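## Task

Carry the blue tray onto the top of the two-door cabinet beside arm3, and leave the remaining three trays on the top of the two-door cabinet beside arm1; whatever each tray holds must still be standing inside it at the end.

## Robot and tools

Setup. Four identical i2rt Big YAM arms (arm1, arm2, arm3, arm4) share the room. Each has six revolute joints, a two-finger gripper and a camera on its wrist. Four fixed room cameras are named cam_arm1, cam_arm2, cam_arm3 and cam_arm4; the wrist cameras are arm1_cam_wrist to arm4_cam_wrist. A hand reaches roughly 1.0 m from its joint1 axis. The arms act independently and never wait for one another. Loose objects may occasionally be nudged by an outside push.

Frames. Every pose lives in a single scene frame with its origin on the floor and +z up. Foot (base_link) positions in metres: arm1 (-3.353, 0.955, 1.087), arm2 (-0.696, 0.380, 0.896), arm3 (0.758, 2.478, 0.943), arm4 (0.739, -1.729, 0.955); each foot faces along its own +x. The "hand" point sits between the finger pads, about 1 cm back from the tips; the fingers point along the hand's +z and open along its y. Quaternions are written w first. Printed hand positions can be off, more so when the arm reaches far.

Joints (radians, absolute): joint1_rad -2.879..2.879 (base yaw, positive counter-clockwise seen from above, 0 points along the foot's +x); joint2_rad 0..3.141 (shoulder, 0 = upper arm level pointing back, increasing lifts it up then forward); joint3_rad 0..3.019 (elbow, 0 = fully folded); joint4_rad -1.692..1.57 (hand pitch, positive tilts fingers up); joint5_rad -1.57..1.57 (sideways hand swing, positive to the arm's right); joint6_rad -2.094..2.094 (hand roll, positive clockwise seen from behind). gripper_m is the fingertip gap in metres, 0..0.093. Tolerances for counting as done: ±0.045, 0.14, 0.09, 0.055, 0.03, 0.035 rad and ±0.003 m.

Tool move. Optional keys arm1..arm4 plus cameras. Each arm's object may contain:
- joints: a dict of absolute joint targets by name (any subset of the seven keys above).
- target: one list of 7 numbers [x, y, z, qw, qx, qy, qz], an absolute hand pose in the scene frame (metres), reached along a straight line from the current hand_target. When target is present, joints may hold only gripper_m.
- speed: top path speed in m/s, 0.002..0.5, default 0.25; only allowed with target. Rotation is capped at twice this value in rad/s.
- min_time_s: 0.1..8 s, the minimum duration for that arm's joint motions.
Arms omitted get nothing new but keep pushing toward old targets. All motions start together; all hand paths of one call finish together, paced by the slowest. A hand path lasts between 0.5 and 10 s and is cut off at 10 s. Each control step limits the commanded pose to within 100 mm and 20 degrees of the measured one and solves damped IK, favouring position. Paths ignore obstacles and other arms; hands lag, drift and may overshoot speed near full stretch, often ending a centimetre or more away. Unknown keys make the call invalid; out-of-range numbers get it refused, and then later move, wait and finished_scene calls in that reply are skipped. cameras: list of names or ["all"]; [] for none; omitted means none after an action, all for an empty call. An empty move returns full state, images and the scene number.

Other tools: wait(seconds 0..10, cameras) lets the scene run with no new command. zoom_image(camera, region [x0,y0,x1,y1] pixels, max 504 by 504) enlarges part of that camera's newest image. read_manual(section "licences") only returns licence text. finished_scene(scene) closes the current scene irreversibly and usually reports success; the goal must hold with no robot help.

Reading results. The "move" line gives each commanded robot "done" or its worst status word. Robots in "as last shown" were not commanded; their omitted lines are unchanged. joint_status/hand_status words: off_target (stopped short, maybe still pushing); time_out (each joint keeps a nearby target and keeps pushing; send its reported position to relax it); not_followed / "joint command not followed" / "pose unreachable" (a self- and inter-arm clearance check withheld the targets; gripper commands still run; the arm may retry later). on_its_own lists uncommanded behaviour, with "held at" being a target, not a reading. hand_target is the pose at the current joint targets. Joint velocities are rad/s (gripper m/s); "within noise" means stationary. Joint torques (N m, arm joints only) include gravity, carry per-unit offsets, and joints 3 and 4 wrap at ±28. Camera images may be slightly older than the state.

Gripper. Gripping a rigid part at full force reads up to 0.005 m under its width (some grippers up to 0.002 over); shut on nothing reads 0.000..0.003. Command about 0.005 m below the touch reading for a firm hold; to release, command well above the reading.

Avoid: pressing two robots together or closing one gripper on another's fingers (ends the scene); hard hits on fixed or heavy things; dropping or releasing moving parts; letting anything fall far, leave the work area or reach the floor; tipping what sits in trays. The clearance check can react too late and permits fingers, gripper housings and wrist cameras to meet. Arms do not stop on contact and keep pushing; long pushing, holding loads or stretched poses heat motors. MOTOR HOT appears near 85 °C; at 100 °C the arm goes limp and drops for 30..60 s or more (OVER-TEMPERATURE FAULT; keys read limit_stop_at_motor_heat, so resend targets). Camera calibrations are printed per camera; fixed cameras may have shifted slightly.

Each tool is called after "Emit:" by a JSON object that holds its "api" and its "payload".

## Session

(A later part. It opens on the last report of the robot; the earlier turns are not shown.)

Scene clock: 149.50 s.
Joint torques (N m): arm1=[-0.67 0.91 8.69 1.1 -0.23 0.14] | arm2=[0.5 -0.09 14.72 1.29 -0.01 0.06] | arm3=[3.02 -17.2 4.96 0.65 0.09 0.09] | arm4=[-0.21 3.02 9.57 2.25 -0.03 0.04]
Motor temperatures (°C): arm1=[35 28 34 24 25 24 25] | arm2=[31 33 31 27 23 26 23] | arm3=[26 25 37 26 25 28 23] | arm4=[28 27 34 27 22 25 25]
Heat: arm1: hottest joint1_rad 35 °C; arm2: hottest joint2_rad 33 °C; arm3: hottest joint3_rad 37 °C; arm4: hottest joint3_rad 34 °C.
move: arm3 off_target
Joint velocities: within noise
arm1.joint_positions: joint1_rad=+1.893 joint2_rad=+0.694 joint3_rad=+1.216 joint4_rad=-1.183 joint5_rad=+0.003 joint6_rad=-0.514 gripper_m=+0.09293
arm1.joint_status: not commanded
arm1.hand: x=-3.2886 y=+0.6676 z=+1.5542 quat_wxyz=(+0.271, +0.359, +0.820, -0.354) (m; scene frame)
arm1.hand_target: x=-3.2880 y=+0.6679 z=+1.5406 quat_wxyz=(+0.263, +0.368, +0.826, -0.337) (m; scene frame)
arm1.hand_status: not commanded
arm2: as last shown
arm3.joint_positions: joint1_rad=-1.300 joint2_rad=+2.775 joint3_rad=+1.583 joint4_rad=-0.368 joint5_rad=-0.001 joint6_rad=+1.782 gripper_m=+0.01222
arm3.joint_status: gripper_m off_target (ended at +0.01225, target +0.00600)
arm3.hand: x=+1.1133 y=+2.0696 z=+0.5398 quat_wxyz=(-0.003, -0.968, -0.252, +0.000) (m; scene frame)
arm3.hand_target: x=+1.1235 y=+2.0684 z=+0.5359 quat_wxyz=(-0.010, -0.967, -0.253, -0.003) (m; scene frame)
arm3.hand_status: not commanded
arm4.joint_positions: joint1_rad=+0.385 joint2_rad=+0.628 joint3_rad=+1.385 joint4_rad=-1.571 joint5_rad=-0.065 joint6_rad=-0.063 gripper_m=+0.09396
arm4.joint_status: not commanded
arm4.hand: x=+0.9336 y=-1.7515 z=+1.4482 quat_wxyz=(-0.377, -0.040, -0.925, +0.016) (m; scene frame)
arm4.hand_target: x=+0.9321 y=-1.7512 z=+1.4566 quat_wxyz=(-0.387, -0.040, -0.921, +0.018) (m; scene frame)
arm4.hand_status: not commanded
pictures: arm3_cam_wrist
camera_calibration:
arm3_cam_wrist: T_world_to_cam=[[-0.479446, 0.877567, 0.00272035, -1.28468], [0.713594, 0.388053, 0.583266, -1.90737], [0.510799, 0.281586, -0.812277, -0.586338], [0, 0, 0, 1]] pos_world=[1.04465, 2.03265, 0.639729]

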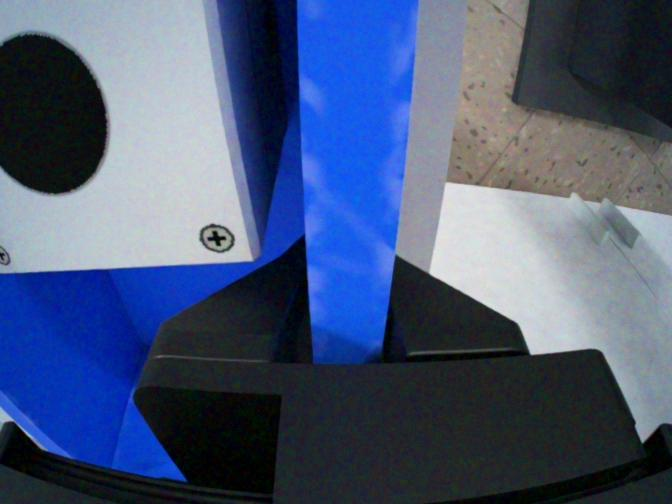

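Emit:
{"api": "move", "payload": {"arm3": {"target": [1.1235, 2.0684, 0.965, 0, -0.968, -0.2517, 0], "speed": 0.3}, "cameras": ["arm3_cam_wrist", "cam_arm3"]}}

Scene clock: 154.90 s.
Joint torques (N m): arm1=[-1.03 0.73 8.65 1.06 -0.16 0.12] | arm2=[0.5 -0.03 14.71 1.29 -0.01 0.06] | arm3=[2.55 -19.96 12.29 -0.16 0.31 0.11] | arm4=[-0.32 2.84 9.55 2.19 -0.03 0.05]
Motor temperatures (°C): arm1=[35 28 34 24 25 24 25] | arm2=[31 32 31 27 23 26 23] | arm3=[26 25 37 26 25 28 23] | arm4=[28 27 35 27 22 25 25]
Heat: arm1: hottest joint1_rad 35 °C; arm2: hottest joint2_rad 32 °C; arm3: hottest joint3_rad 37 °C; arm4: hottest joint3_rad 35 °C.
move: arm3 off_target
Joint velocities: within noise
arm1, arm2, arm4: as last shown
arm3.joint_positions: joint1_rad=-1.300 joint2_rad=+1.967 joint3_rad=+1.331 joint4_rad=-1.034 joint5_rad=-0.011 joint6_rad=+1.780 gripper_m=+0.01222
arm3.joint_status: not commanded
arm3.hand: x=+1.0976 y=+2.0926 z=+0.9199 quat_wxyz=(+0.049, -0.966, -0.252, +0.020) (m; scene frame)
arm3.hand_target: x=+1.1217 y=+2.0707 z=+0.9656 quat_wxyz=(+0.000, -0.968, -0.252, -0.001) (m; scene frame)
arm3.hand_status: off_target (0.057 m and 6.1 deg from the pose sent, 0.425 m and 0.3 deg at the start; pose on its path clipped on 36 of 77 steps)
pictures: arm3_cam_wrist, cam_arm3
camera_calibration:
arm3_cam_wrist: T_world_to_cam=[[-0.476536, 0.871991, 0.112006, -1.40539], [0.750507, 0.337136, 0.5684, -2.04707], [0.457879, 0.354925, -0.815093, -0.368786], [0, 0, 0, 1]] pos_world=[1.03548, 2.04652, 1.02037]

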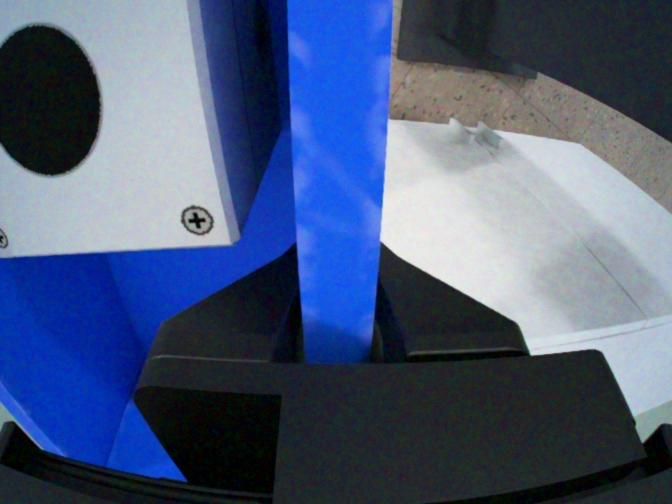

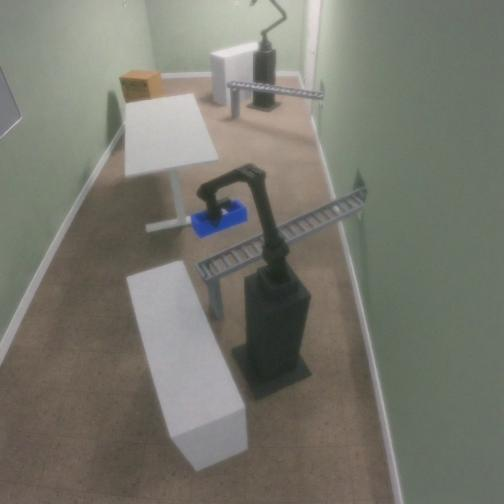

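Emit:
{"api": "move", "payload": {"arm3": {"joints": {"joint1_rad": 0.112, "joint2_rad": 1.84, "joint3_rad": 1.225, "joint4_rad": -0.885, "joint5_rad": 0.012, "joint6_rad": 1.657}, "min_time_s": 3}, "cameras": ["arm3_cam_wrist", "cam_arm3"]}}

Emit:
{"api": "zoom_image", "payload": {"camera": "cam_arm3", "region": [100, 150, 350, 400]}}

Scene clock: 160.13 s.
Joint torques (N m): arm1=[-0.56 0.62 8.59 1.17 -0.18 0.16] | arm2=[0.5 -0.21 14.67 1.24 0 0.05] | arm3=[2.02 -20.13 8.27 0.8 0.44 -0.06] | arm4=[-0.26 2.9 9.54 2.24 -0.03 0.06]
Motor temperatures (°C): arm1=[35 28 35 24 25 24 25] | arm2=[31 32 32 27 23 26 23] | arm3=[26 26 37 26 25 28 24] | arm4=[28 27 35 27 22 25 25]
Heat: arm1: hottest joint1_rad 35 °C; arm2: hottest joint2_rad 32 °C; arm3: hottest joint3_rad 37 °C; arm4: hottest joint3_rad 35 °C.
move: arm3 done
Joint velocities: within noise
arm1, arm2, arm4: as last shown
arm3.joint_positions: joint1_rad=+0.115 joint2_rad=+1.909 joint3_rad=+1.207 joint4_rad=-0.899 joint5_rad=+0.003 joint6_rad=+1.661 gripper_m=+0.01222
arm3.joint_status: all done
arm3.hand: x=+1.1775 y=+2.7419 z=+0.9115 quat_wxyz=(+0.009, -0.521, -0.853, +0.015) (m; scene frame)
arm3.hand_target: x=+1.1980 y=+2.7510 z=+0.9508 quat_wxyz=(-0.018, -0.521, -0.853, -0.028) (m; scene frame)
arm3.hand_status: not commanded
pictures: arm3_cam_wrist, cam_arm3
camera_calibration:
arm3_cam_wrist: T_world_to_cam=[[-0.892939, -0.448093, 0.0432799, 2.23989], [-0.341289, 0.736514, 0.584011, -2.14485], [-0.293567, 0.506715, -0.810591, -0.178148], [0, 0, 0, 1]] pos_world=[1.21577, 2.67366, 1.01127]

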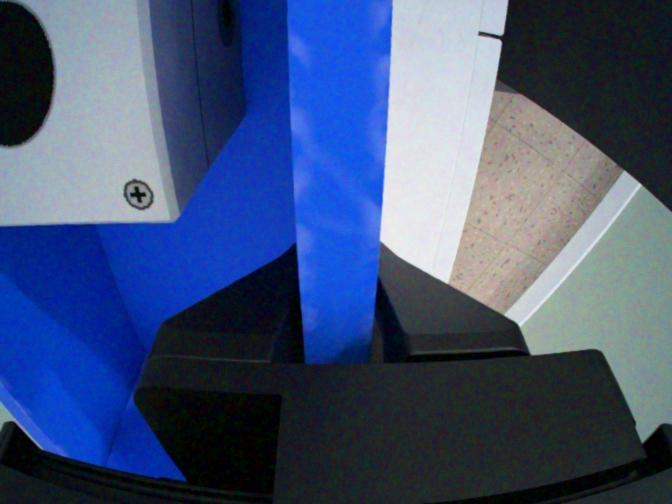

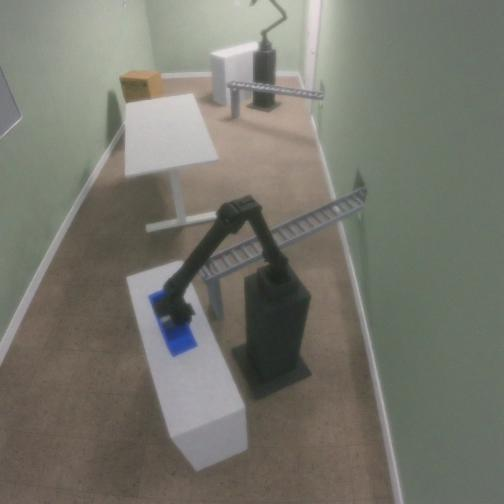

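Scaled by 2.016 from the camera's 504x504 image, which has a finer 720x720 frame.

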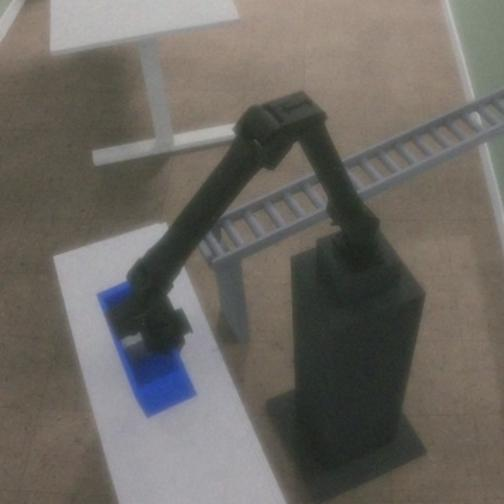

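Emit:
{"api": "move", "payload": {"arm3": {"joints": {"joint1_rad": 0.112, "joint2_rad": 2.003, "joint3_rad": 1.184, "joint4_rad": -0.703, "joint5_rad": 0.012, "joint6_rad": 1.657}, "min_time_s": 1.4}, "cameras": ["arm3_cam_wrist", "cam_arm3"]}}

Emit:
{"api": "zoom_image", "payload": {"camera": "cam_arm3", "region": [110, 240, 270, 400]}}

Scene clock: 164.43 s.
Joint torques (N m): arm1=[-0.67 0.79 8.57 1.16 -0.17 0.1] | arm2=[0.38 -0.09 14.76 1.29 -0.01 0.06] | arm3=[1.55 -16.67 7.28 0.91 0.43 -0.06] | arm4=[-0.26 2.9 9.54 2.25 -0.03 0.05]
Motor temperatures (°C): arm1=[35 28 35 24 25 24 25] | arm2=[31 32 32 27 23 26 23] | arm3=[26 26 37 26 26 28 24] | arm4=[28 27 35 27 22 25 25]
Heat: arm1: hottest joint1_rad 35 °C; arm2: hottest joint2_rad 32 °C; arm3: hottest joint3_rad 37 °C; arm4: hottest joint3_rad 35 °C.
move: arm3 done
Joint velocities: within noise
arm1, arm4: as last shown
arm2.joint_positions: joint1_rad=-1.205 joint2_rad=+0.696 joint3_rad=+1.159 joint4_rad=-1.188 joint5_rad=+0.002 joint6_rad=-0.508 gripper_m=+0.09294
arm2.joint_status: not commanded
arm2.hand: x=-0.8078 y=+0.6646 z=+1.3248 quat_wxyz=(+0.301, -0.862, +0.303, +0.275) (m; scene frame)
arm2.hand_target: x=-0.8074 y=+0.6633 z=+1.3431 quat_wxyz=(+0.308, -0.856, +0.304, +0.284) (m; scene frame)
arm2.hand_status: not commanded
arm3.joint_positions: joint1_rad=+0.115 joint2_rad=+2.024 joint3_rad=+1.167 joint4_rad=-0.718 joint5_rad=+0.003 joint6_rad=+1.661 gripper_m=+0.01222
arm3.joint_status: all done
arm3.hand: x=+1.1787 y=+2.7432 z=+0.8455 quat_wxyz=(+0.003, -0.522, -0.853, +0.004) (m; scene frame)
arm3.hand_target: x=+1.1952 y=+2.7498 z=+0.8600 quat_wxyz=(-0.012, -0.521, -0.853, -0.018) (m; scene frame)
arm3.hand_status: not commanded
pictures: arm3_cam_wrist, cam_arm3
camera_calibration:
arm3_cam_wrist: T_world_to_cam=[[-0.893689, -0.44836, 0.017112, 2.26812], [-0.354166, 0.728326, 0.586607, -2.0714], [-0.275474, 0.518184, -0.809691, -0.285357], [0, 0, 0, 1]] pos_world=[1.21477, 2.67345, 0.945235]

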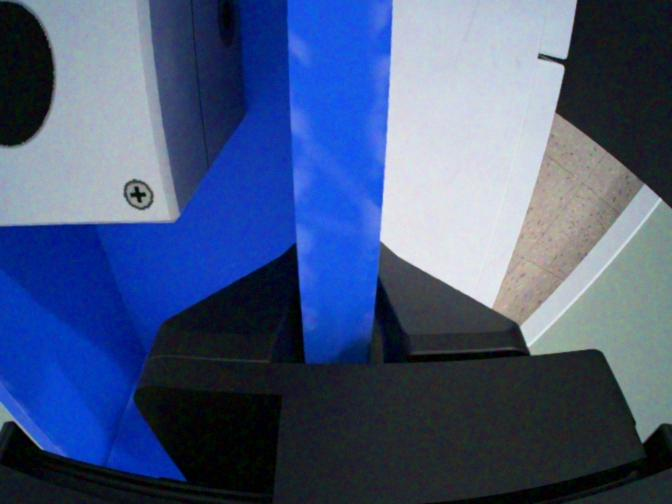

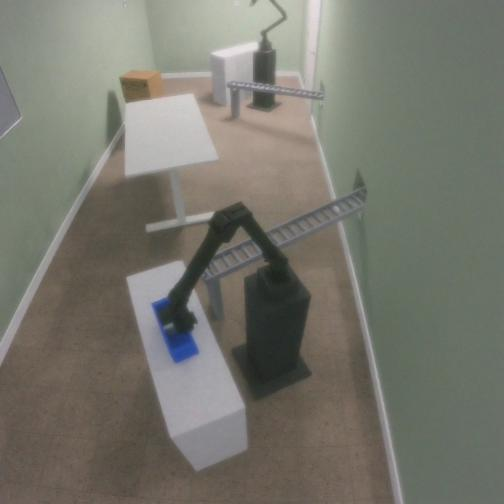

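Scaled by 3.150 from the camera's 504x504 image, which has a finer 720x720 frame.

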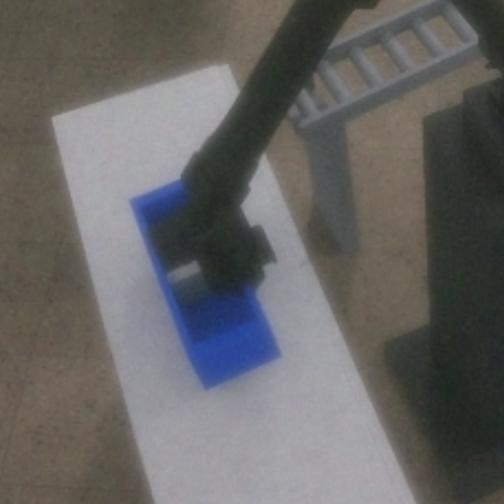

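Emit:
{"api": "move", "payload": {"arm3": {"joints": {"joint1_rad": 0.112, "joint2_rad": 2.04, "joint3_rad": 1.184, "joint4_rad": -0.665, "joint5_rad": 0.012, "joint6_rad": 1.657}, "min_time_s": 0.9}, "cameras": ["arm3_cam_wrist"]}}

Scene clock: 166.20 s.
Joint torques (N m): arm1=[-0.44 0.67 8.65 1.02 -0.17 0.12] | arm2=[0.5 -0.21 14.71 1.28 -0.01 0.06] | arm3=[1.73 -16.62 6.99 1.03 0.44 -0.08] | arm4=[-0.44 2.9 9.55 2.22 -0.03 0.05]
Motor temperatures (°C): arm1=[35 28 35 24 25 24 25] | arm2=[31 32 32 27 23 26 23] | arm3=[26 26 37 26 26 28 24] | arm4=[28 27 35 27 22 25 25]
Heat: arm1: hottest joint1_rad 35 °C; arm2: hottest joint2_rad 32 °C; arm3: hottest joint3_rad 37 °C; arm4: hottest joint3_rad 35 °C.
move: arm3 done
Joint velocities: within noise
arm1, arm2, arm4: as last shown
arm3.joint_positions: joint1_rad=+0.115 joint2_rad=+2.058 joint3_rad=+1.167 joint4_rad=-0.681 joint5_rad=+0.003 joint6_rad=+1.661 gripper_m=+0.01222
arm3.joint_status: all done
arm3.hand: x=+1.1797 y=+2.7439 z=+0.8292 quat_wxyz=(+0.003, -0.522, -0.853, +0.002) (m; scene frame)
arm3.hand_target: x=+1.1962 y=+2.7506 z=+0.8424 quat_wxyz=(-0.013, -0.521, -0.853, -0.019) (m; scene frame)
arm3.hand_status: not commanded
pictures: arm3_cam_wrist
camera_calibration:
arm3_cam_wrist: T_world_to_cam=[[-0.893731, -0.448394, 0.0136853, 2.27262], [-0.35591, 0.727304, 0.586819, -2.05725], [-0.273079, 0.519588, -0.809603, -0.305584], [0, 0, 0, 1]] pos_world=[1.21546, 2.67405, 0.92873]

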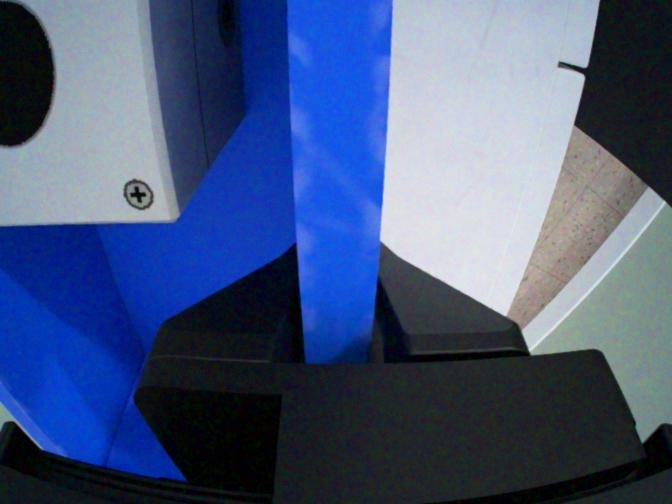

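Emit:
{"api": "move", "payload": {"arm3": {"joints": {"joint1_rad": 0.112, "joint2_rad": 2.064, "joint3_rad": 1.184, "joint4_rad": -0.641, "joint5_rad": 0.012, "joint6_rad": 1.657}, "min_time_s": 0.8}, "cameras": ["arm3_cam_wrist"]}}

Scene clock: 167.60 s.
Joint torques (N m): arm1=[-0.91 0.73 8.61 1.13 -0.21 0.12] | arm2=[0.32 -0.09 14.74 1.26 0 0.06] | arm3=[1.79 -16.79 6.72 0.96 0.43 -0.06] | arm4=[-0.32 2.9 9.55 2.24 -0.02 0.05]
Motor temperatures (°C): arm1=[35 28 35 24 25 24 25] | arm2=[31 32 33 27 23 26 23] | arm3=[26 26 37 26 26 28 24] | arm4=[28 27 35 27 22 25 25]
Heat: arm1: hottest joint1_rad 35 °C; arm2: hottest joint3_rad 33 °C; arm3: hottest joint3_rad 37 °C; arm4: hottest joint3_rad 35 °C.
move: arm3 done
Joint velocities: within noise
arm1, arm2, arm4: as last shown
arm3.joint_positions: joint1_rad=+0.115 joint2_rad=+2.081 joint3_rad=+1.167 joint4_rad=-0.657 joint5_rad=+0.003 joint6_rad=+1.661 gripper_m=+0.01222
arm3.joint_status: all done
arm3.hand: x=+1.1798 y=+2.7440 z=+0.8180 quat_wxyz=(+0.002, -0.522, -0.853, +0.002) (m; scene frame)
arm3.hand_target: x=+1.1963 y=+2.7508 z=+0.8307 quat_wxyz=(-0.013, -0.521, -0.853, -0.019) (m; scene frame)
arm3.hand_status: not commanded
pictures: arm3_cam_wrist
camera_calibration:
arm3_cam_wrist: T_world_to_cam=[[-0.893742, -0.448395, 0.0129166, 2.27354], [-0.356264, 0.727014, 0.586963, -2.04974], [-0.272582, 0.519992, -0.809511, -0.316393], [0, 0, 0, 1]] pos_world=[1.21546, 2.67415, 0.917629]

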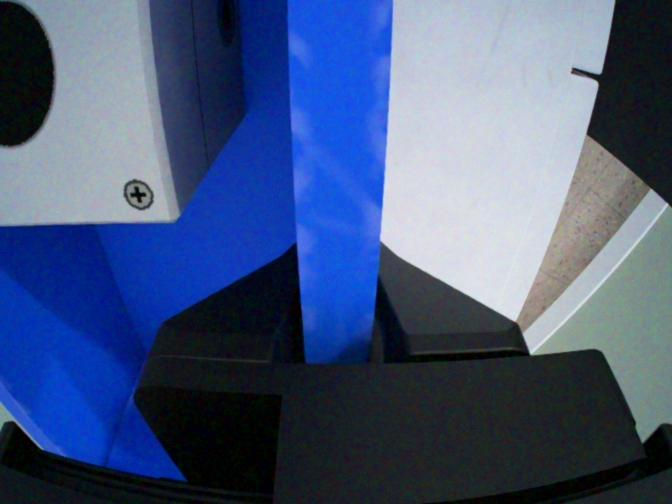

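Emit:
{"api": "move", "payload": {"arm3": {"joints": {"joint1_rad": 0.112, "joint2_rad": 2.082, "joint3_rad": 1.184, "joint4_rad": -0.623, "joint5_rad": 0.012, "joint6_rad": 1.657}, "min_time_s": 0.7}, "cameras": ["arm3_cam_wrist"]}}

Scene clock: 169.00 s.
Joint torques (N m): arm1=[-0.5 0.38 8.55 1.09 -0.19 0.12] | arm2=[0.67 -0.15 14.72 1.28 -0.01 0.06] | arm3=[1.61 -16.21 6.79 0.85 0.21 -0.07] | arm4=[-0.26 2.9 9.55 2.24 -0.04 0.05]
Motor temperatures (°C): arm1=[35 28 35 24 25 24 25] | arm2=[31 32 33 27 23 26 23] | arm3=[26 26 37 26 26 28 24] | arm4=[28 27 35 27 22 25 25]
Heat: arm1: hottest joint1_rad 35 °C; arm2: hottest joint3_rad 33 °C; arm3: hottest joint3_rad 37 °C; arm4: hottest joint3_rad 35 °C.
move: arm3 done
Joint velocities: within noise
arm1, arm2, arm4: as last shown
arm3.joint_positions: joint1_rad=+0.115 joint2_rad=+2.089 joint3_rad=+1.167 joint4_rad=-0.638 joint5_rad=+0.009 joint6_rad=+1.661 gripper_m=+0.01222
arm3.joint_status: all done
arm3.hand: x=+1.1827 y=+2.7447 z=+0.8144 quat_wxyz=(-0.003, -0.522, -0.853, -0.002) (m; scene frame)
arm3.hand_target: x=+1.1963 y=+2.7507 z=+0.8220 quat_wxyz=(-0.013, -0.521, -0.853, -0.019) (m; scene frame)
arm3.hand_status: not commanded
pictures: arm3_cam_wrist
camera_calibration:
arm3_cam_wrist: T_world_to_cam=[[-0.893844, -0.448377, 0.00093386, 2.28626], [-0.363733, 0.726321, 0.583228, -2.03323], [-0.262184, 0.520976, -0.812308, -0.331619], [0, 0, 0, 1]] pos_world=[1.21706, 2.67465, 0.914327]

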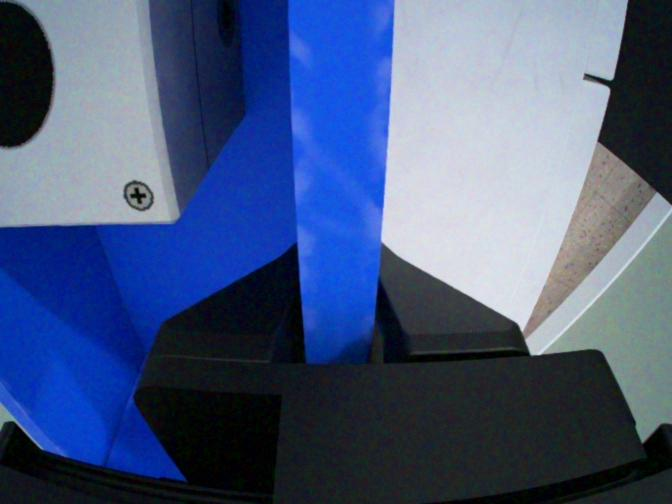

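Emit:
{"api": "move", "payload": {"arm3": {"joints": {"joint1_rad": 0.112, "joint2_rad": 2.1, "joint3_rad": 1.184, "joint4_rad": -0.612, "joint5_rad": 0.016, "joint6_rad": 1.657}, "min_time_s": 0.7}, "cameras": ["arm3_cam_wrist", "cam_arm3"]}}

Emit:
{"api": "zoom_image", "payload": {"camera": "cam_arm3", "region": [110, 240, 270, 400]}}

Scene clock: 170.43 s.
Joint torques (N m): arm1=[-0.67 0.62 8.58 1.06 -0.22 0.16] | arm2=[0.56 -0.09 14.76 1.26 0 0.05] | arm3=[1.85 -15.33 6.74 0.88 0.04 -0.06] | arm4=[-0.21 3.02 9.52 2.18 -0.03 0.06]
Motor temperatures (°C): arm1=[35 28 35 24 25 24 25] | arm2=[31 32 33 27 23 26 23] | arm3=[26 26 37 26 26 28 24] | arm4=[28 27 35 27 22 25 25]
Heat: arm1: hottest joint1_rad 35 °C; arm2: hottest joint3_rad 33 °C; arm3: hottest joint3_rad 37 °C; arm4: hottest joint3_rad 35 °C.
move: arm3 done
Joint velocities: within noise
arm1, arm2, arm4: as last shown
arm3.joint_positions: joint1_rad=+0.115 joint2_rad=+2.098 joint3_rad=+1.167 joint4_rad=-0.624 joint5_rad=+0.017 joint6_rad=+1.661 gripper_m=+0.01222
arm3.joint_status: all done
arm3.hand: x=+1.1844 y=+2.7442 z=+0.8104 quat_wxyz=(-0.007, -0.522, -0.853, -0.003) (m; scene frame)
arm3.hand_target: x=+1.1950 y=+2.7492 z=+0.8132 quat_wxyz=(-0.013, -0.521, -0.853, -0.015) (m; scene frame)
arm3.hand_status: not commanded
pictures: arm3_cam_wrist, cam_arm3
camera_calibration:
arm3_cam_wrist: T_world_to_cam=[[-0.893896, -0.448246, -0.00514568, 2.29227], [-0.368681, 0.7286, 0.577248, -2.02548], [-0.255, 0.517897, -0.816552, -0.330736], [0, 0, 0, 1]] pos_world=[1.21796, 2.67455, 0.910937]

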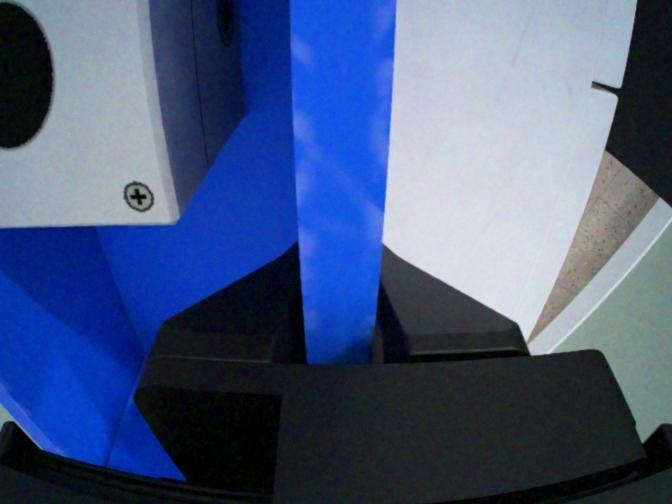

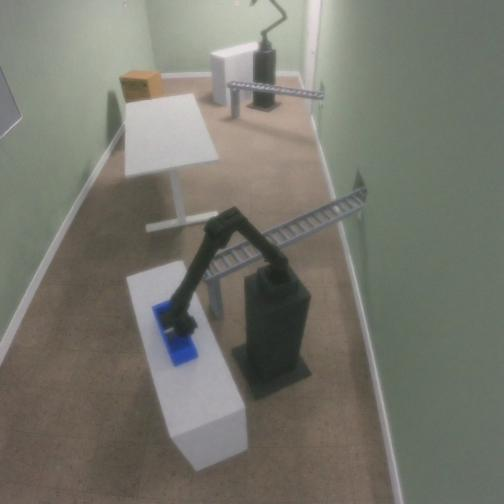

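Scaled by 3.150 from the camera's 504x504 image, which has a finer 720x720 frame.

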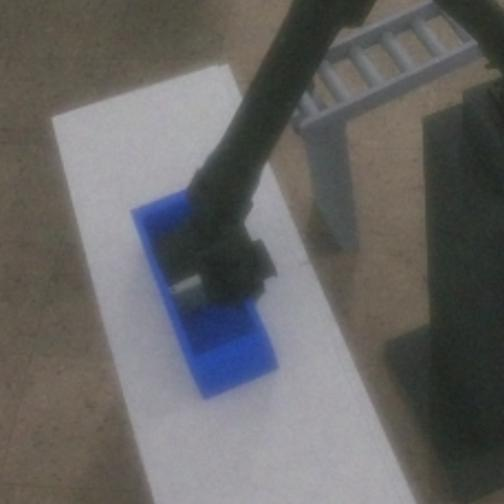

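Emit:
{"api": "move", "payload": {"arm3": {"joints": {"joint1_rad": 0.112, "joint2_rad": 2.122, "joint3_rad": 1.182, "joint4_rad": -0.614, "joint5_rad": 0.024, "joint6_rad": 1.657}, "min_time_s": 0.7}, "cameras": ["arm3_cam_wrist"]}}

Scene clock: 171.93 s.
Joint torques (N m): arm1=[-0.5 0.32 8.7 1.05 -0.2 0.14] | arm2=[0.62 -0.09 14.71 1.29 0 0.06] | arm3=[1.61 -14.04 6.6 0.69 0.19 -0.07] | arm4=[-0.26 2.9 9.54 2.21 -0.03 0.05]
Motor temperatures (°C): arm1=[35 28 35 24 25 24 25] | arm2=[31 32 33 27 23 26 23] | arm3=[26 26 37 26 26 28 24] | arm4=[28 27 35 27 22 25 25]
Heat: arm1: hottest joint1_rad 35 °C; arm2: hottest joint3_rad 33 °C; arm3: hottest joint3_rad 37 °C; arm4: hottest joint3_rad 35 °C.
move: arm3 done
Joint velocities: within noise
arm1.joint_positions: joint1_rad=+1.893 joint2_rad=+0.694 joint3_rad=+1.216 joint4_rad=-1.183 joint5_rad=+0.003 joint6_rad=-0.514 gripper_m=+0.09293
arm1.joint_status: not commanded
arm1.hand: x=-3.2886 y=+0.6676 z=+1.5542 quat_wxyz=(+0.271, +0.359, +0.820, -0.354) (m; scene frame)
arm1.hand_target: x=-3.2880 y=+0.6679 z=+1.5406 quat_wxyz=(+0.263, +0.368, +0.826, -0.337) (m; scene frame)
arm1.hand_status: not commanded
arm2: as last shown
arm3.joint_positions: joint1_rad=+0.115 joint2_rad=+2.101 joint3_rad=+1.167 joint4_rad=-0.621 joint5_rad=+0.021 joint6_rad=+1.661 gripper_m=+0.01222
arm3.joint_status: all done
arm3.hand: x=+1.1847 y=+2.7435 z=+0.8090 quat_wxyz=(-0.009, -0.522, -0.853, -0.002) (m; scene frame)
arm3.hand_target: x=+1.1894 y=+2.7442 z=+0.8021 quat_wxyz=(-0.011, -0.521, -0.853, -0.001) (m; scene frame)
arm3.hand_status: not commanded
arm4.joint_positions: joint1_rad=+0.385 joint2_rad=+0.628 joint3_rad=+1.385 joint4_rad=-1.571 joint5_rad=-0.065 joint6_rad=-0.063 gripper_m=+0.09396
arm4.joint_status: not commanded
arm4.hand: x=+0.9336 y=-1.7515 z=+1.4482 quat_wxyz=(-0.377, -0.040, -0.925, +0.016) (m; scene frame)
arm4.hand_target: x=+0.9321 y=-1.7512 z=+1.4566 quat_wxyz=(-0.387, -0.040, -0.921, +0.018) (m; scene frame)
arm4.hand_status: not commanded
pictures: arm3_cam_wrist
camera_calibration:
arm3_cam_wrist: T_world_to_cam=[[-0.893881, -0.448275, -0.00520248, 2.29224], [-0.369825, 0.73079, 0.573738, -2.0259], [-0.253391, 0.514778, -0.819022, -0.322843], [0, 0, 0, 1]] pos_world=[1.21796, 2.67425, 0.909846]

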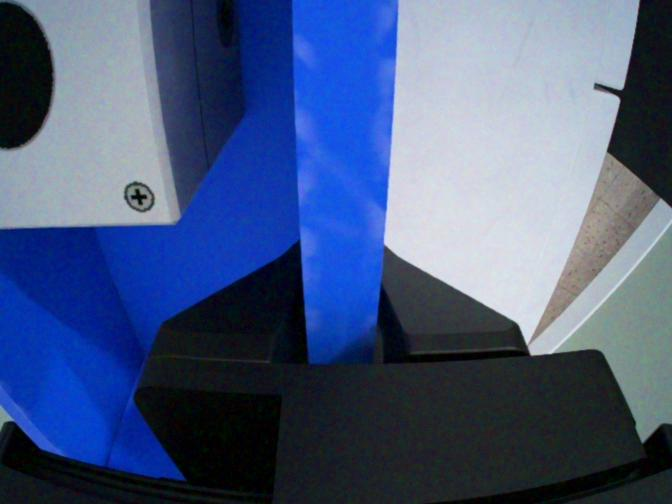

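Emit:
{"api": "move", "payload": {"arm3": {"joints": {"joint1_rad": 0.112, "joint2_rad": 2.15, "joint3_rad": 1.182, "joint4_rad": -0.612, "joint5_rad": 0.03, "joint6_rad": 1.657}, "min_time_s": 0.7}, "cameras": ["arm3_cam_wrist", "cam_arm3"]}}

Emit:
{"api": "zoom_image", "payload": {"camera": "cam_arm3", "region": [110, 240, 270, 400]}}

Scene clock: 173.33 s.
Joint torques (N m): arm1=[-0.67 0.44 8.7 1.05 -0.2 0.17] | arm2=[0.56 -0.26 14.72 1.29 -0.01 0.05] | arm3=[1.49 -12.22 6.5 0.53 0.34 -0.06] | arm4=[-0.26 3.02 9.54 2.26 -0.03 0.06]
Motor temperatures (°C): arm1=[35 28 35 24 25 24 25] | arm2=[31 32 33 27 23 26 23] | arm3=[26 26 37 26 26 28 24] | arm4=[28 27 35 27 22 25 25]
Heat: arm1: hottest joint1_rad 35 °C; arm2: hottest joint3_rad 33 °C; arm3: hottest joint3_rad 37 °C; arm4: hottest joint3_rad 35 °C.
move: arm3 done
Joint velocities: within noise
arm1, arm2, arm4: as last shown
arm3.joint_positions: joint1_rad=+0.115 joint2_rad=+2.106 joint3_rad=+1.167 joint4_rad=-0.615 joint5_rad=+0.024 joint6_rad=+1.661 gripper_m=+0.01222
arm3.joint_status: all done
arm3.hand: x=+1.1850 y=+2.7431 z=+0.8064 quat_wxyz=(-0.011, -0.522, -0.853, -0.001) (m; scene frame)
arm3.hand_target: x=+1.1838 y=+2.7394 z=+0.7887 quat_wxyz=(-0.008, -0.521, -0.854, +0.012) (m; scene frame)
arm3.hand_status: not commanded
pictures: arm3_cam_wrist, cam_arm3
camera_calibration:
arm3_cam_wrist: T_world_to_cam=[[-0.893887, -0.448254, -0.00588063, 2.2928], [-0.370903, 0.732143, 0.571313, -2.02451], [-0.251788, 0.51287, -0.820711, -0.319914], [0, 0, 0, 1]] pos_world=[1.21805, 2.67405, 0.907552]

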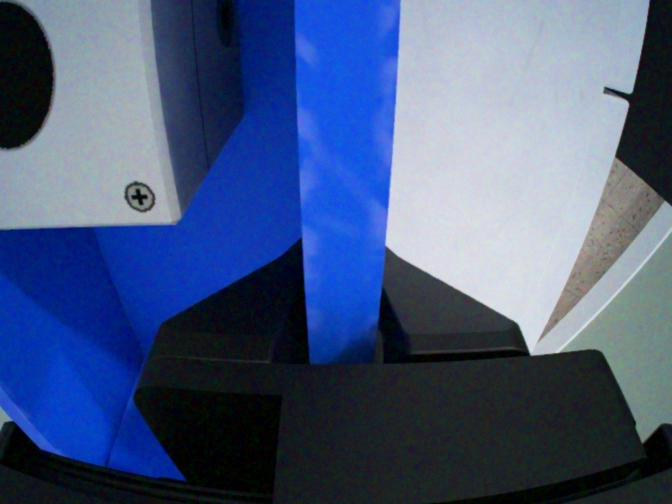

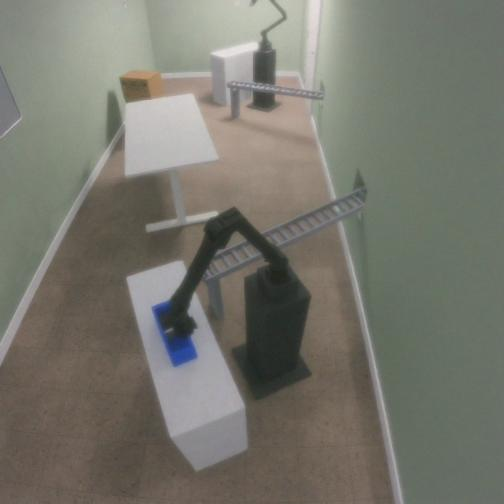

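Scaled by 3.150 from the camera's 504x504 image, which has a finer 720x720 frame.

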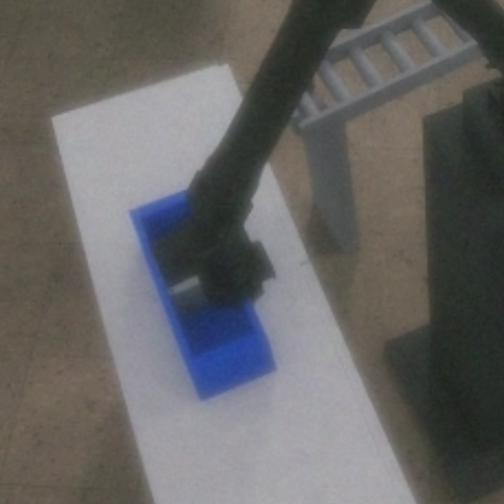

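Emit:
{"api": "move", "payload": {"arm3": {"joints": {"joint1_rad": 0.112, "joint2_rad": 2.095, "joint3_rad": 1.182, "joint4_rad": -0.61, "joint5_rad": 0.024, "joint6_rad": 1.661, "gripper_m": 0.034}, "min_time_s": 0.5}, "cameras": ["arm3_cam_wrist"]}}

Scene clock: 174.90 s.
Joint torques (N m): arm1=[-0.79 0.79 8.61 1.16 -0.17 0.15] | arm2=[0.5 -0.15 14.72 1.25 0 0.04] | arm3=[1.55 -18.02 6.34 0.51 -0.01 -0.02] | arm4=[-0.26 2.96 9.52 2.26 -0.03 0.05]
Motor temperatures (°C): arm1=[35 28 35 24 25 24 25] | arm2=[31 32 33 27 23 26 23] | arm3=[26 26 37 26 26 28 24] | arm4=[28 27 35 27 22 25 25]
Heat: arm1: hottest joint1_rad 35 °C; arm2: hottest joint3_rad 33 °C; arm3: hottest joint3_rad 37 °C; arm4: hottest joint3_rad 35 °C.
move: arm3 done
Joint velocities: within noise
arm1, arm2, arm4: as last shown
arm3.joint_positions: joint1_rad=+0.115 joint2_rad=+2.125 joint3_rad=+1.167 joint4_rad=-0.615 joint5_rad=+0.027 joint6_rad=+1.661 gripper_m=+0.03389
arm3.joint_status: all done
arm3.hand: x=+1.1809 y=+2.7400 z=+0.7973 quat_wxyz=(-0.008, -0.521, -0.853, +0.008) (m; scene frame)
arm3.hand_target: x=+1.1964 y=+2.7484 z=+0.8152 quat_wxyz=(-0.018, -0.523, -0.852, -0.015) (m; scene frame)
arm3.hand_status: not commanded
pictures: arm3_cam_wrist
camera_calibration:
arm3_cam_wrist: T_world_to_cam=[[-0.893788, -0.448317, 0.0124704, 2.27313], [-0.362789, 0.739062, 0.567601, -2.04409], [-0.263682, 0.502791, -0.823209, -0.283157], [0, 0, 0, 1]] pos_world=[1.21546, 2.67216, 0.898781]

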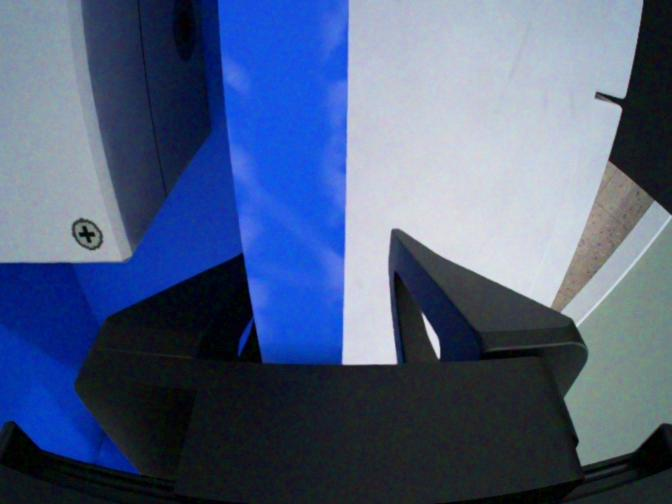

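Emit:
{"api": "move", "payload": {"arm3": {"target": [1.186, 2.742, 1.0, 0, -0.521, -0.8535, 0], "speed": 0.25, "joints": {"gripper_m": 0.055}}, "cameras": ["arm3_cam_wrist", "cam_arm3"]}}

Emit:
{"api": "zoom_image", "payload": {"camera": "cam_arm3", "region": [110, 240, 270, 400]}}

Scene clock: 177.27 s.
Joint torques (N m): arm1=[-0.62 0.67 8.55 1.11 -0.21 0.11] | arm2=[0.44 -0.32 14.74 1.32 -0.01 0.06] | arm3=[1.03 -15.03 11.11 -0.06 -0.03 -0.11] | arm4=[-0.21 3.08 9.52 2.25 -0.03 0.06]
Motor temperatures (°C): arm1=[35 28 35 24 25 24 25] | arm2=[31 31 33 27 23 26 23] | arm3=[26 26 37 26 25 28 24] | arm4=[28 27 35 27 22 25 25]
Heat: arm1: hottest joint1_rad 35 °C; arm2: hottest joint3_rad 33 °C; arm3: hottest joint3_rad 37 °C; arm4: hottest joint3_rad 35 °C.
move: arm3 off_target
Joint velocities: within noise
arm1, arm4: as last shown
arm2.joint_positions: joint1_rad=-1.205 joint2_rad=+0.696 joint3_rad=+1.159 joint4_rad=-1.188 joint5_rad=+0.002 joint6_rad=-0.508 gripper_m=+0.09294
arm2.joint_status: not commanded
arm2.hand: x=-0.8078 y=+0.6646 z=+1.3248 quat_wxyz=(+0.301, -0.862, +0.303, +0.275) (m; scene frame)
arm2.hand_target: x=-0.8074 y=+0.6633 z=+1.3431 quat_wxyz=(+0.308, -0.856, +0.304, +0.284) (m; scene frame)
arm2.hand_status: not commanded
arm3.joint_positions: joint1_rad=+0.115 joint2_rad=+1.786 joint3_rad=+1.240 joint4_rad=-1.064 joint5_rad=+0.009 joint6_rad=+1.661 gripper_m=+0.05488
arm3.joint_status: all done
arm3.hand: x=+1.1701 y=+2.7355 z=+0.9807 quat_wxyz=(+0.009, -0.521, -0.853, +0.021) (m; scene frame)
arm3.hand_target: x=+1.1853 y=+2.7416 z=+1.0002 quat_wxyz=(+0.000, -0.521, -0.854, +0.000) (m; scene frame)
arm3.hand_status: off_target (0.026 m and 2.6 deg from the pose sent, 0.203 m and 1.3 deg at the start)
pictures: arm3_cam_wrist, cam_arm3
camera_calibration:
arm3_cam_wrist: T_world_to_cam=[[-0.892391, -0.448277, 0.0518386, 2.21878], [-0.339084, 0.74191, 0.578439, -2.19502], [-0.29776, 0.498616, -0.814077, -0.0905018], [0, 0, 0, 1]] pos_world=[1.20878, 2.66826, 1.08099]

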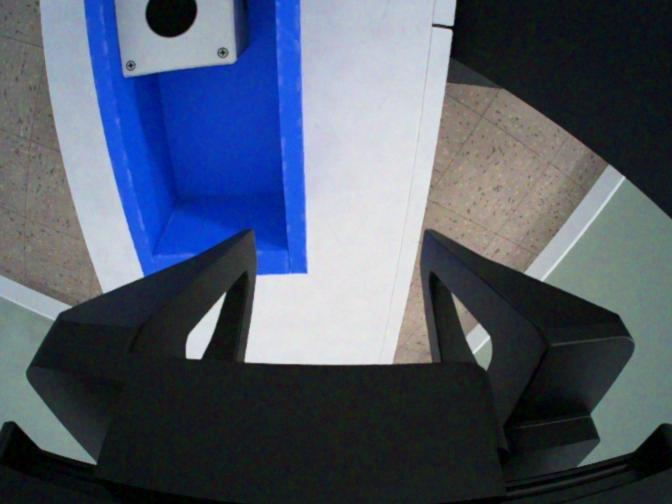

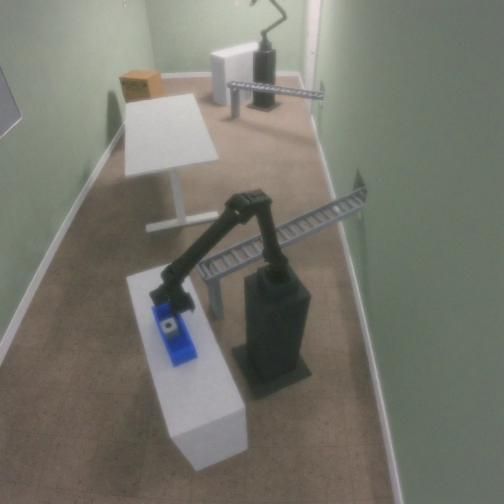

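Scaled by 3.150 from the camera's 504x504 image, which has a finer 720x720 frame.

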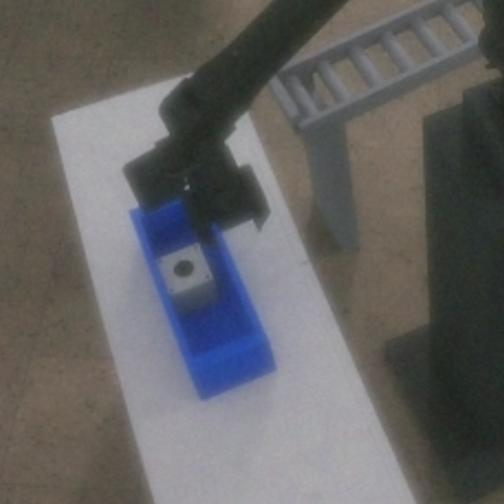

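Emit:
{"api": "wait", "payload": {"seconds": 0.1, "cameras": ["cam_arm1"]}}

Emit:
{"api": "zoom_image", "payload": {"camera": "cam_arm1", "region": [200, 150, 420, 370]}}

Scene clock: 177.87 s.
Joint torques (N m): arm1=[-0.91 0.73 8.61 1.06 -0.19 0.12] | arm2=[0.56 -0.32 14.74 1.29 -0.01 0.06] | arm3=[1.2 -15.56 11.1 -0.03 -0.06 -0.1] | arm4=[-0.32 3.02 9.55 2.24 -0.04 0.06]
Motor temperatures (°C): arm1=[35 28 35 24 25 24 25] | arm2=[31 31 33 27 23 26 23] | arm3=[26 26 37 26 25 28 24] | arm4=[28 27 35 27 22 25 25]
Heat: arm1: hottest joint1_rad 35 °C; arm2: hottest joint3_rad 33 °C; arm3: hottest joint3_rad 37 °C; arm4: hottest joint3_rad 35 °C.
Joint velocities: within noise
arm1.joint_positions: joint1_rad=+1.893 joint2_rad=+0.694 joint3_rad=+1.216 joint4_rad=-1.183 joint5_rad=+0.003 joint6_rad=-0.514 gripper_m=+0.09293
arm1.joint_status: not commanded
arm1.hand: x=-3.2886 y=+0.6676 z=+1.5542 quat_wxyz=(+0.271, +0.359, +0.820, -0.354) (m; scene frame)
arm1.hand_target: x=-3.2880 y=+0.6679 z=+1.5406 quat_wxyz=(+0.263, +0.368, +0.826, -0.337) (m; scene frame)
arm1.hand_status: not commanded
arm2.joint_positions: joint1_rad=-1.205 joint2_rad=+0.696 joint3_rad=+1.159 joint4_rad=-1.188 joint5_rad=+0.002 joint6_rad=-0.508 gripper_m=+0.09294
arm2.joint_status: not commanded
arm2.hand: x=-0.8078 y=+0.6646 z=+1.3248 quat_wxyz=(+0.301, -0.862, +0.303, +0.275) (m; scene frame)
arm2.hand_target: x=-0.8074 y=+0.6633 z=+1.3431 quat_wxyz=(+0.308, -0.856, +0.304, +0.284) (m; scene frame)
arm2.hand_status: not commanded
arm3.joint_positions: joint1_rad=+0.115 joint2_rad=+1.786 joint3_rad=+1.240 joint4_rad=-1.064 joint5_rad=+0.009 joint6_rad=+1.661 gripper_m=+0.05488
arm3.joint_status: all done
arm3.hand: x=+1.1701 y=+2.7355 z=+0.9807 quat_wxyz=(+0.009, -0.521, -0.853, +0.021) (m; scene frame)
arm3.hand_target: x=+1.1853 y=+2.7416 z=+1.0002 quat_wxyz=(+0.000, -0.521, -0.854, +0.000) (m; scene frame)
arm3.hand_status: off_target (0.026 m and 2.6 deg from the pose sent, 0.203 m and 1.3 deg at the start)
arm4.joint_positions: joint1_rad=+0.385 joint2_rad=+0.628 joint3_rad=+1.385 joint4_rad=-1.571 joint5_rad=-0.065 joint6_rad=-0.063 gripper_m=+0.09396
arm4.joint_status: not commanded
arm4.hand: x=+0.9336 y=-1.7515 z=+1.4482 quat_wxyz=(-0.377, -0.040, -0.925, +0.016) (m; scene frame)
arm4.hand_target: x=+0.9321 y=-1.7512 z=+1.4566 quat_wxyz=(-0.387, -0.040, -0.921, +0.018) (m; scene frame)
arm4.hand_status: not commanded
wait: 0.10 s; at rest from the start
pictures: cam_arm1

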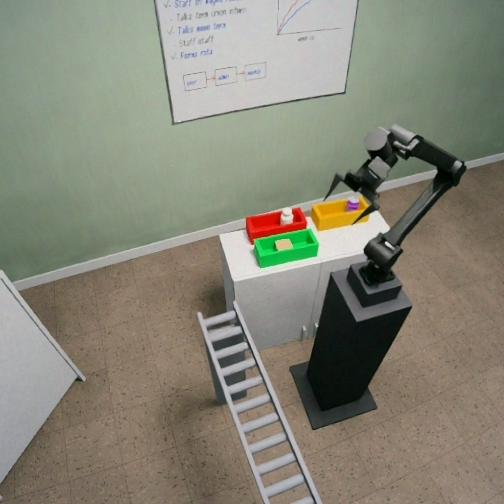

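Scaled by 2.291 from the camera's 504x504 image, which has a finer 720x720 frame.

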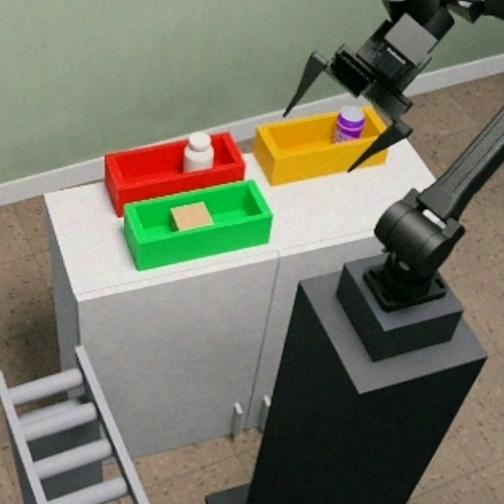

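All good: the blue tray is on arm3's cabinet with its block standing in it, and the other three trays are undisturbed on arm1's cabinet.

Emit:
{"api": "finished_scene", "payload": {"scene": 2}}

The scene is finished: the task was done.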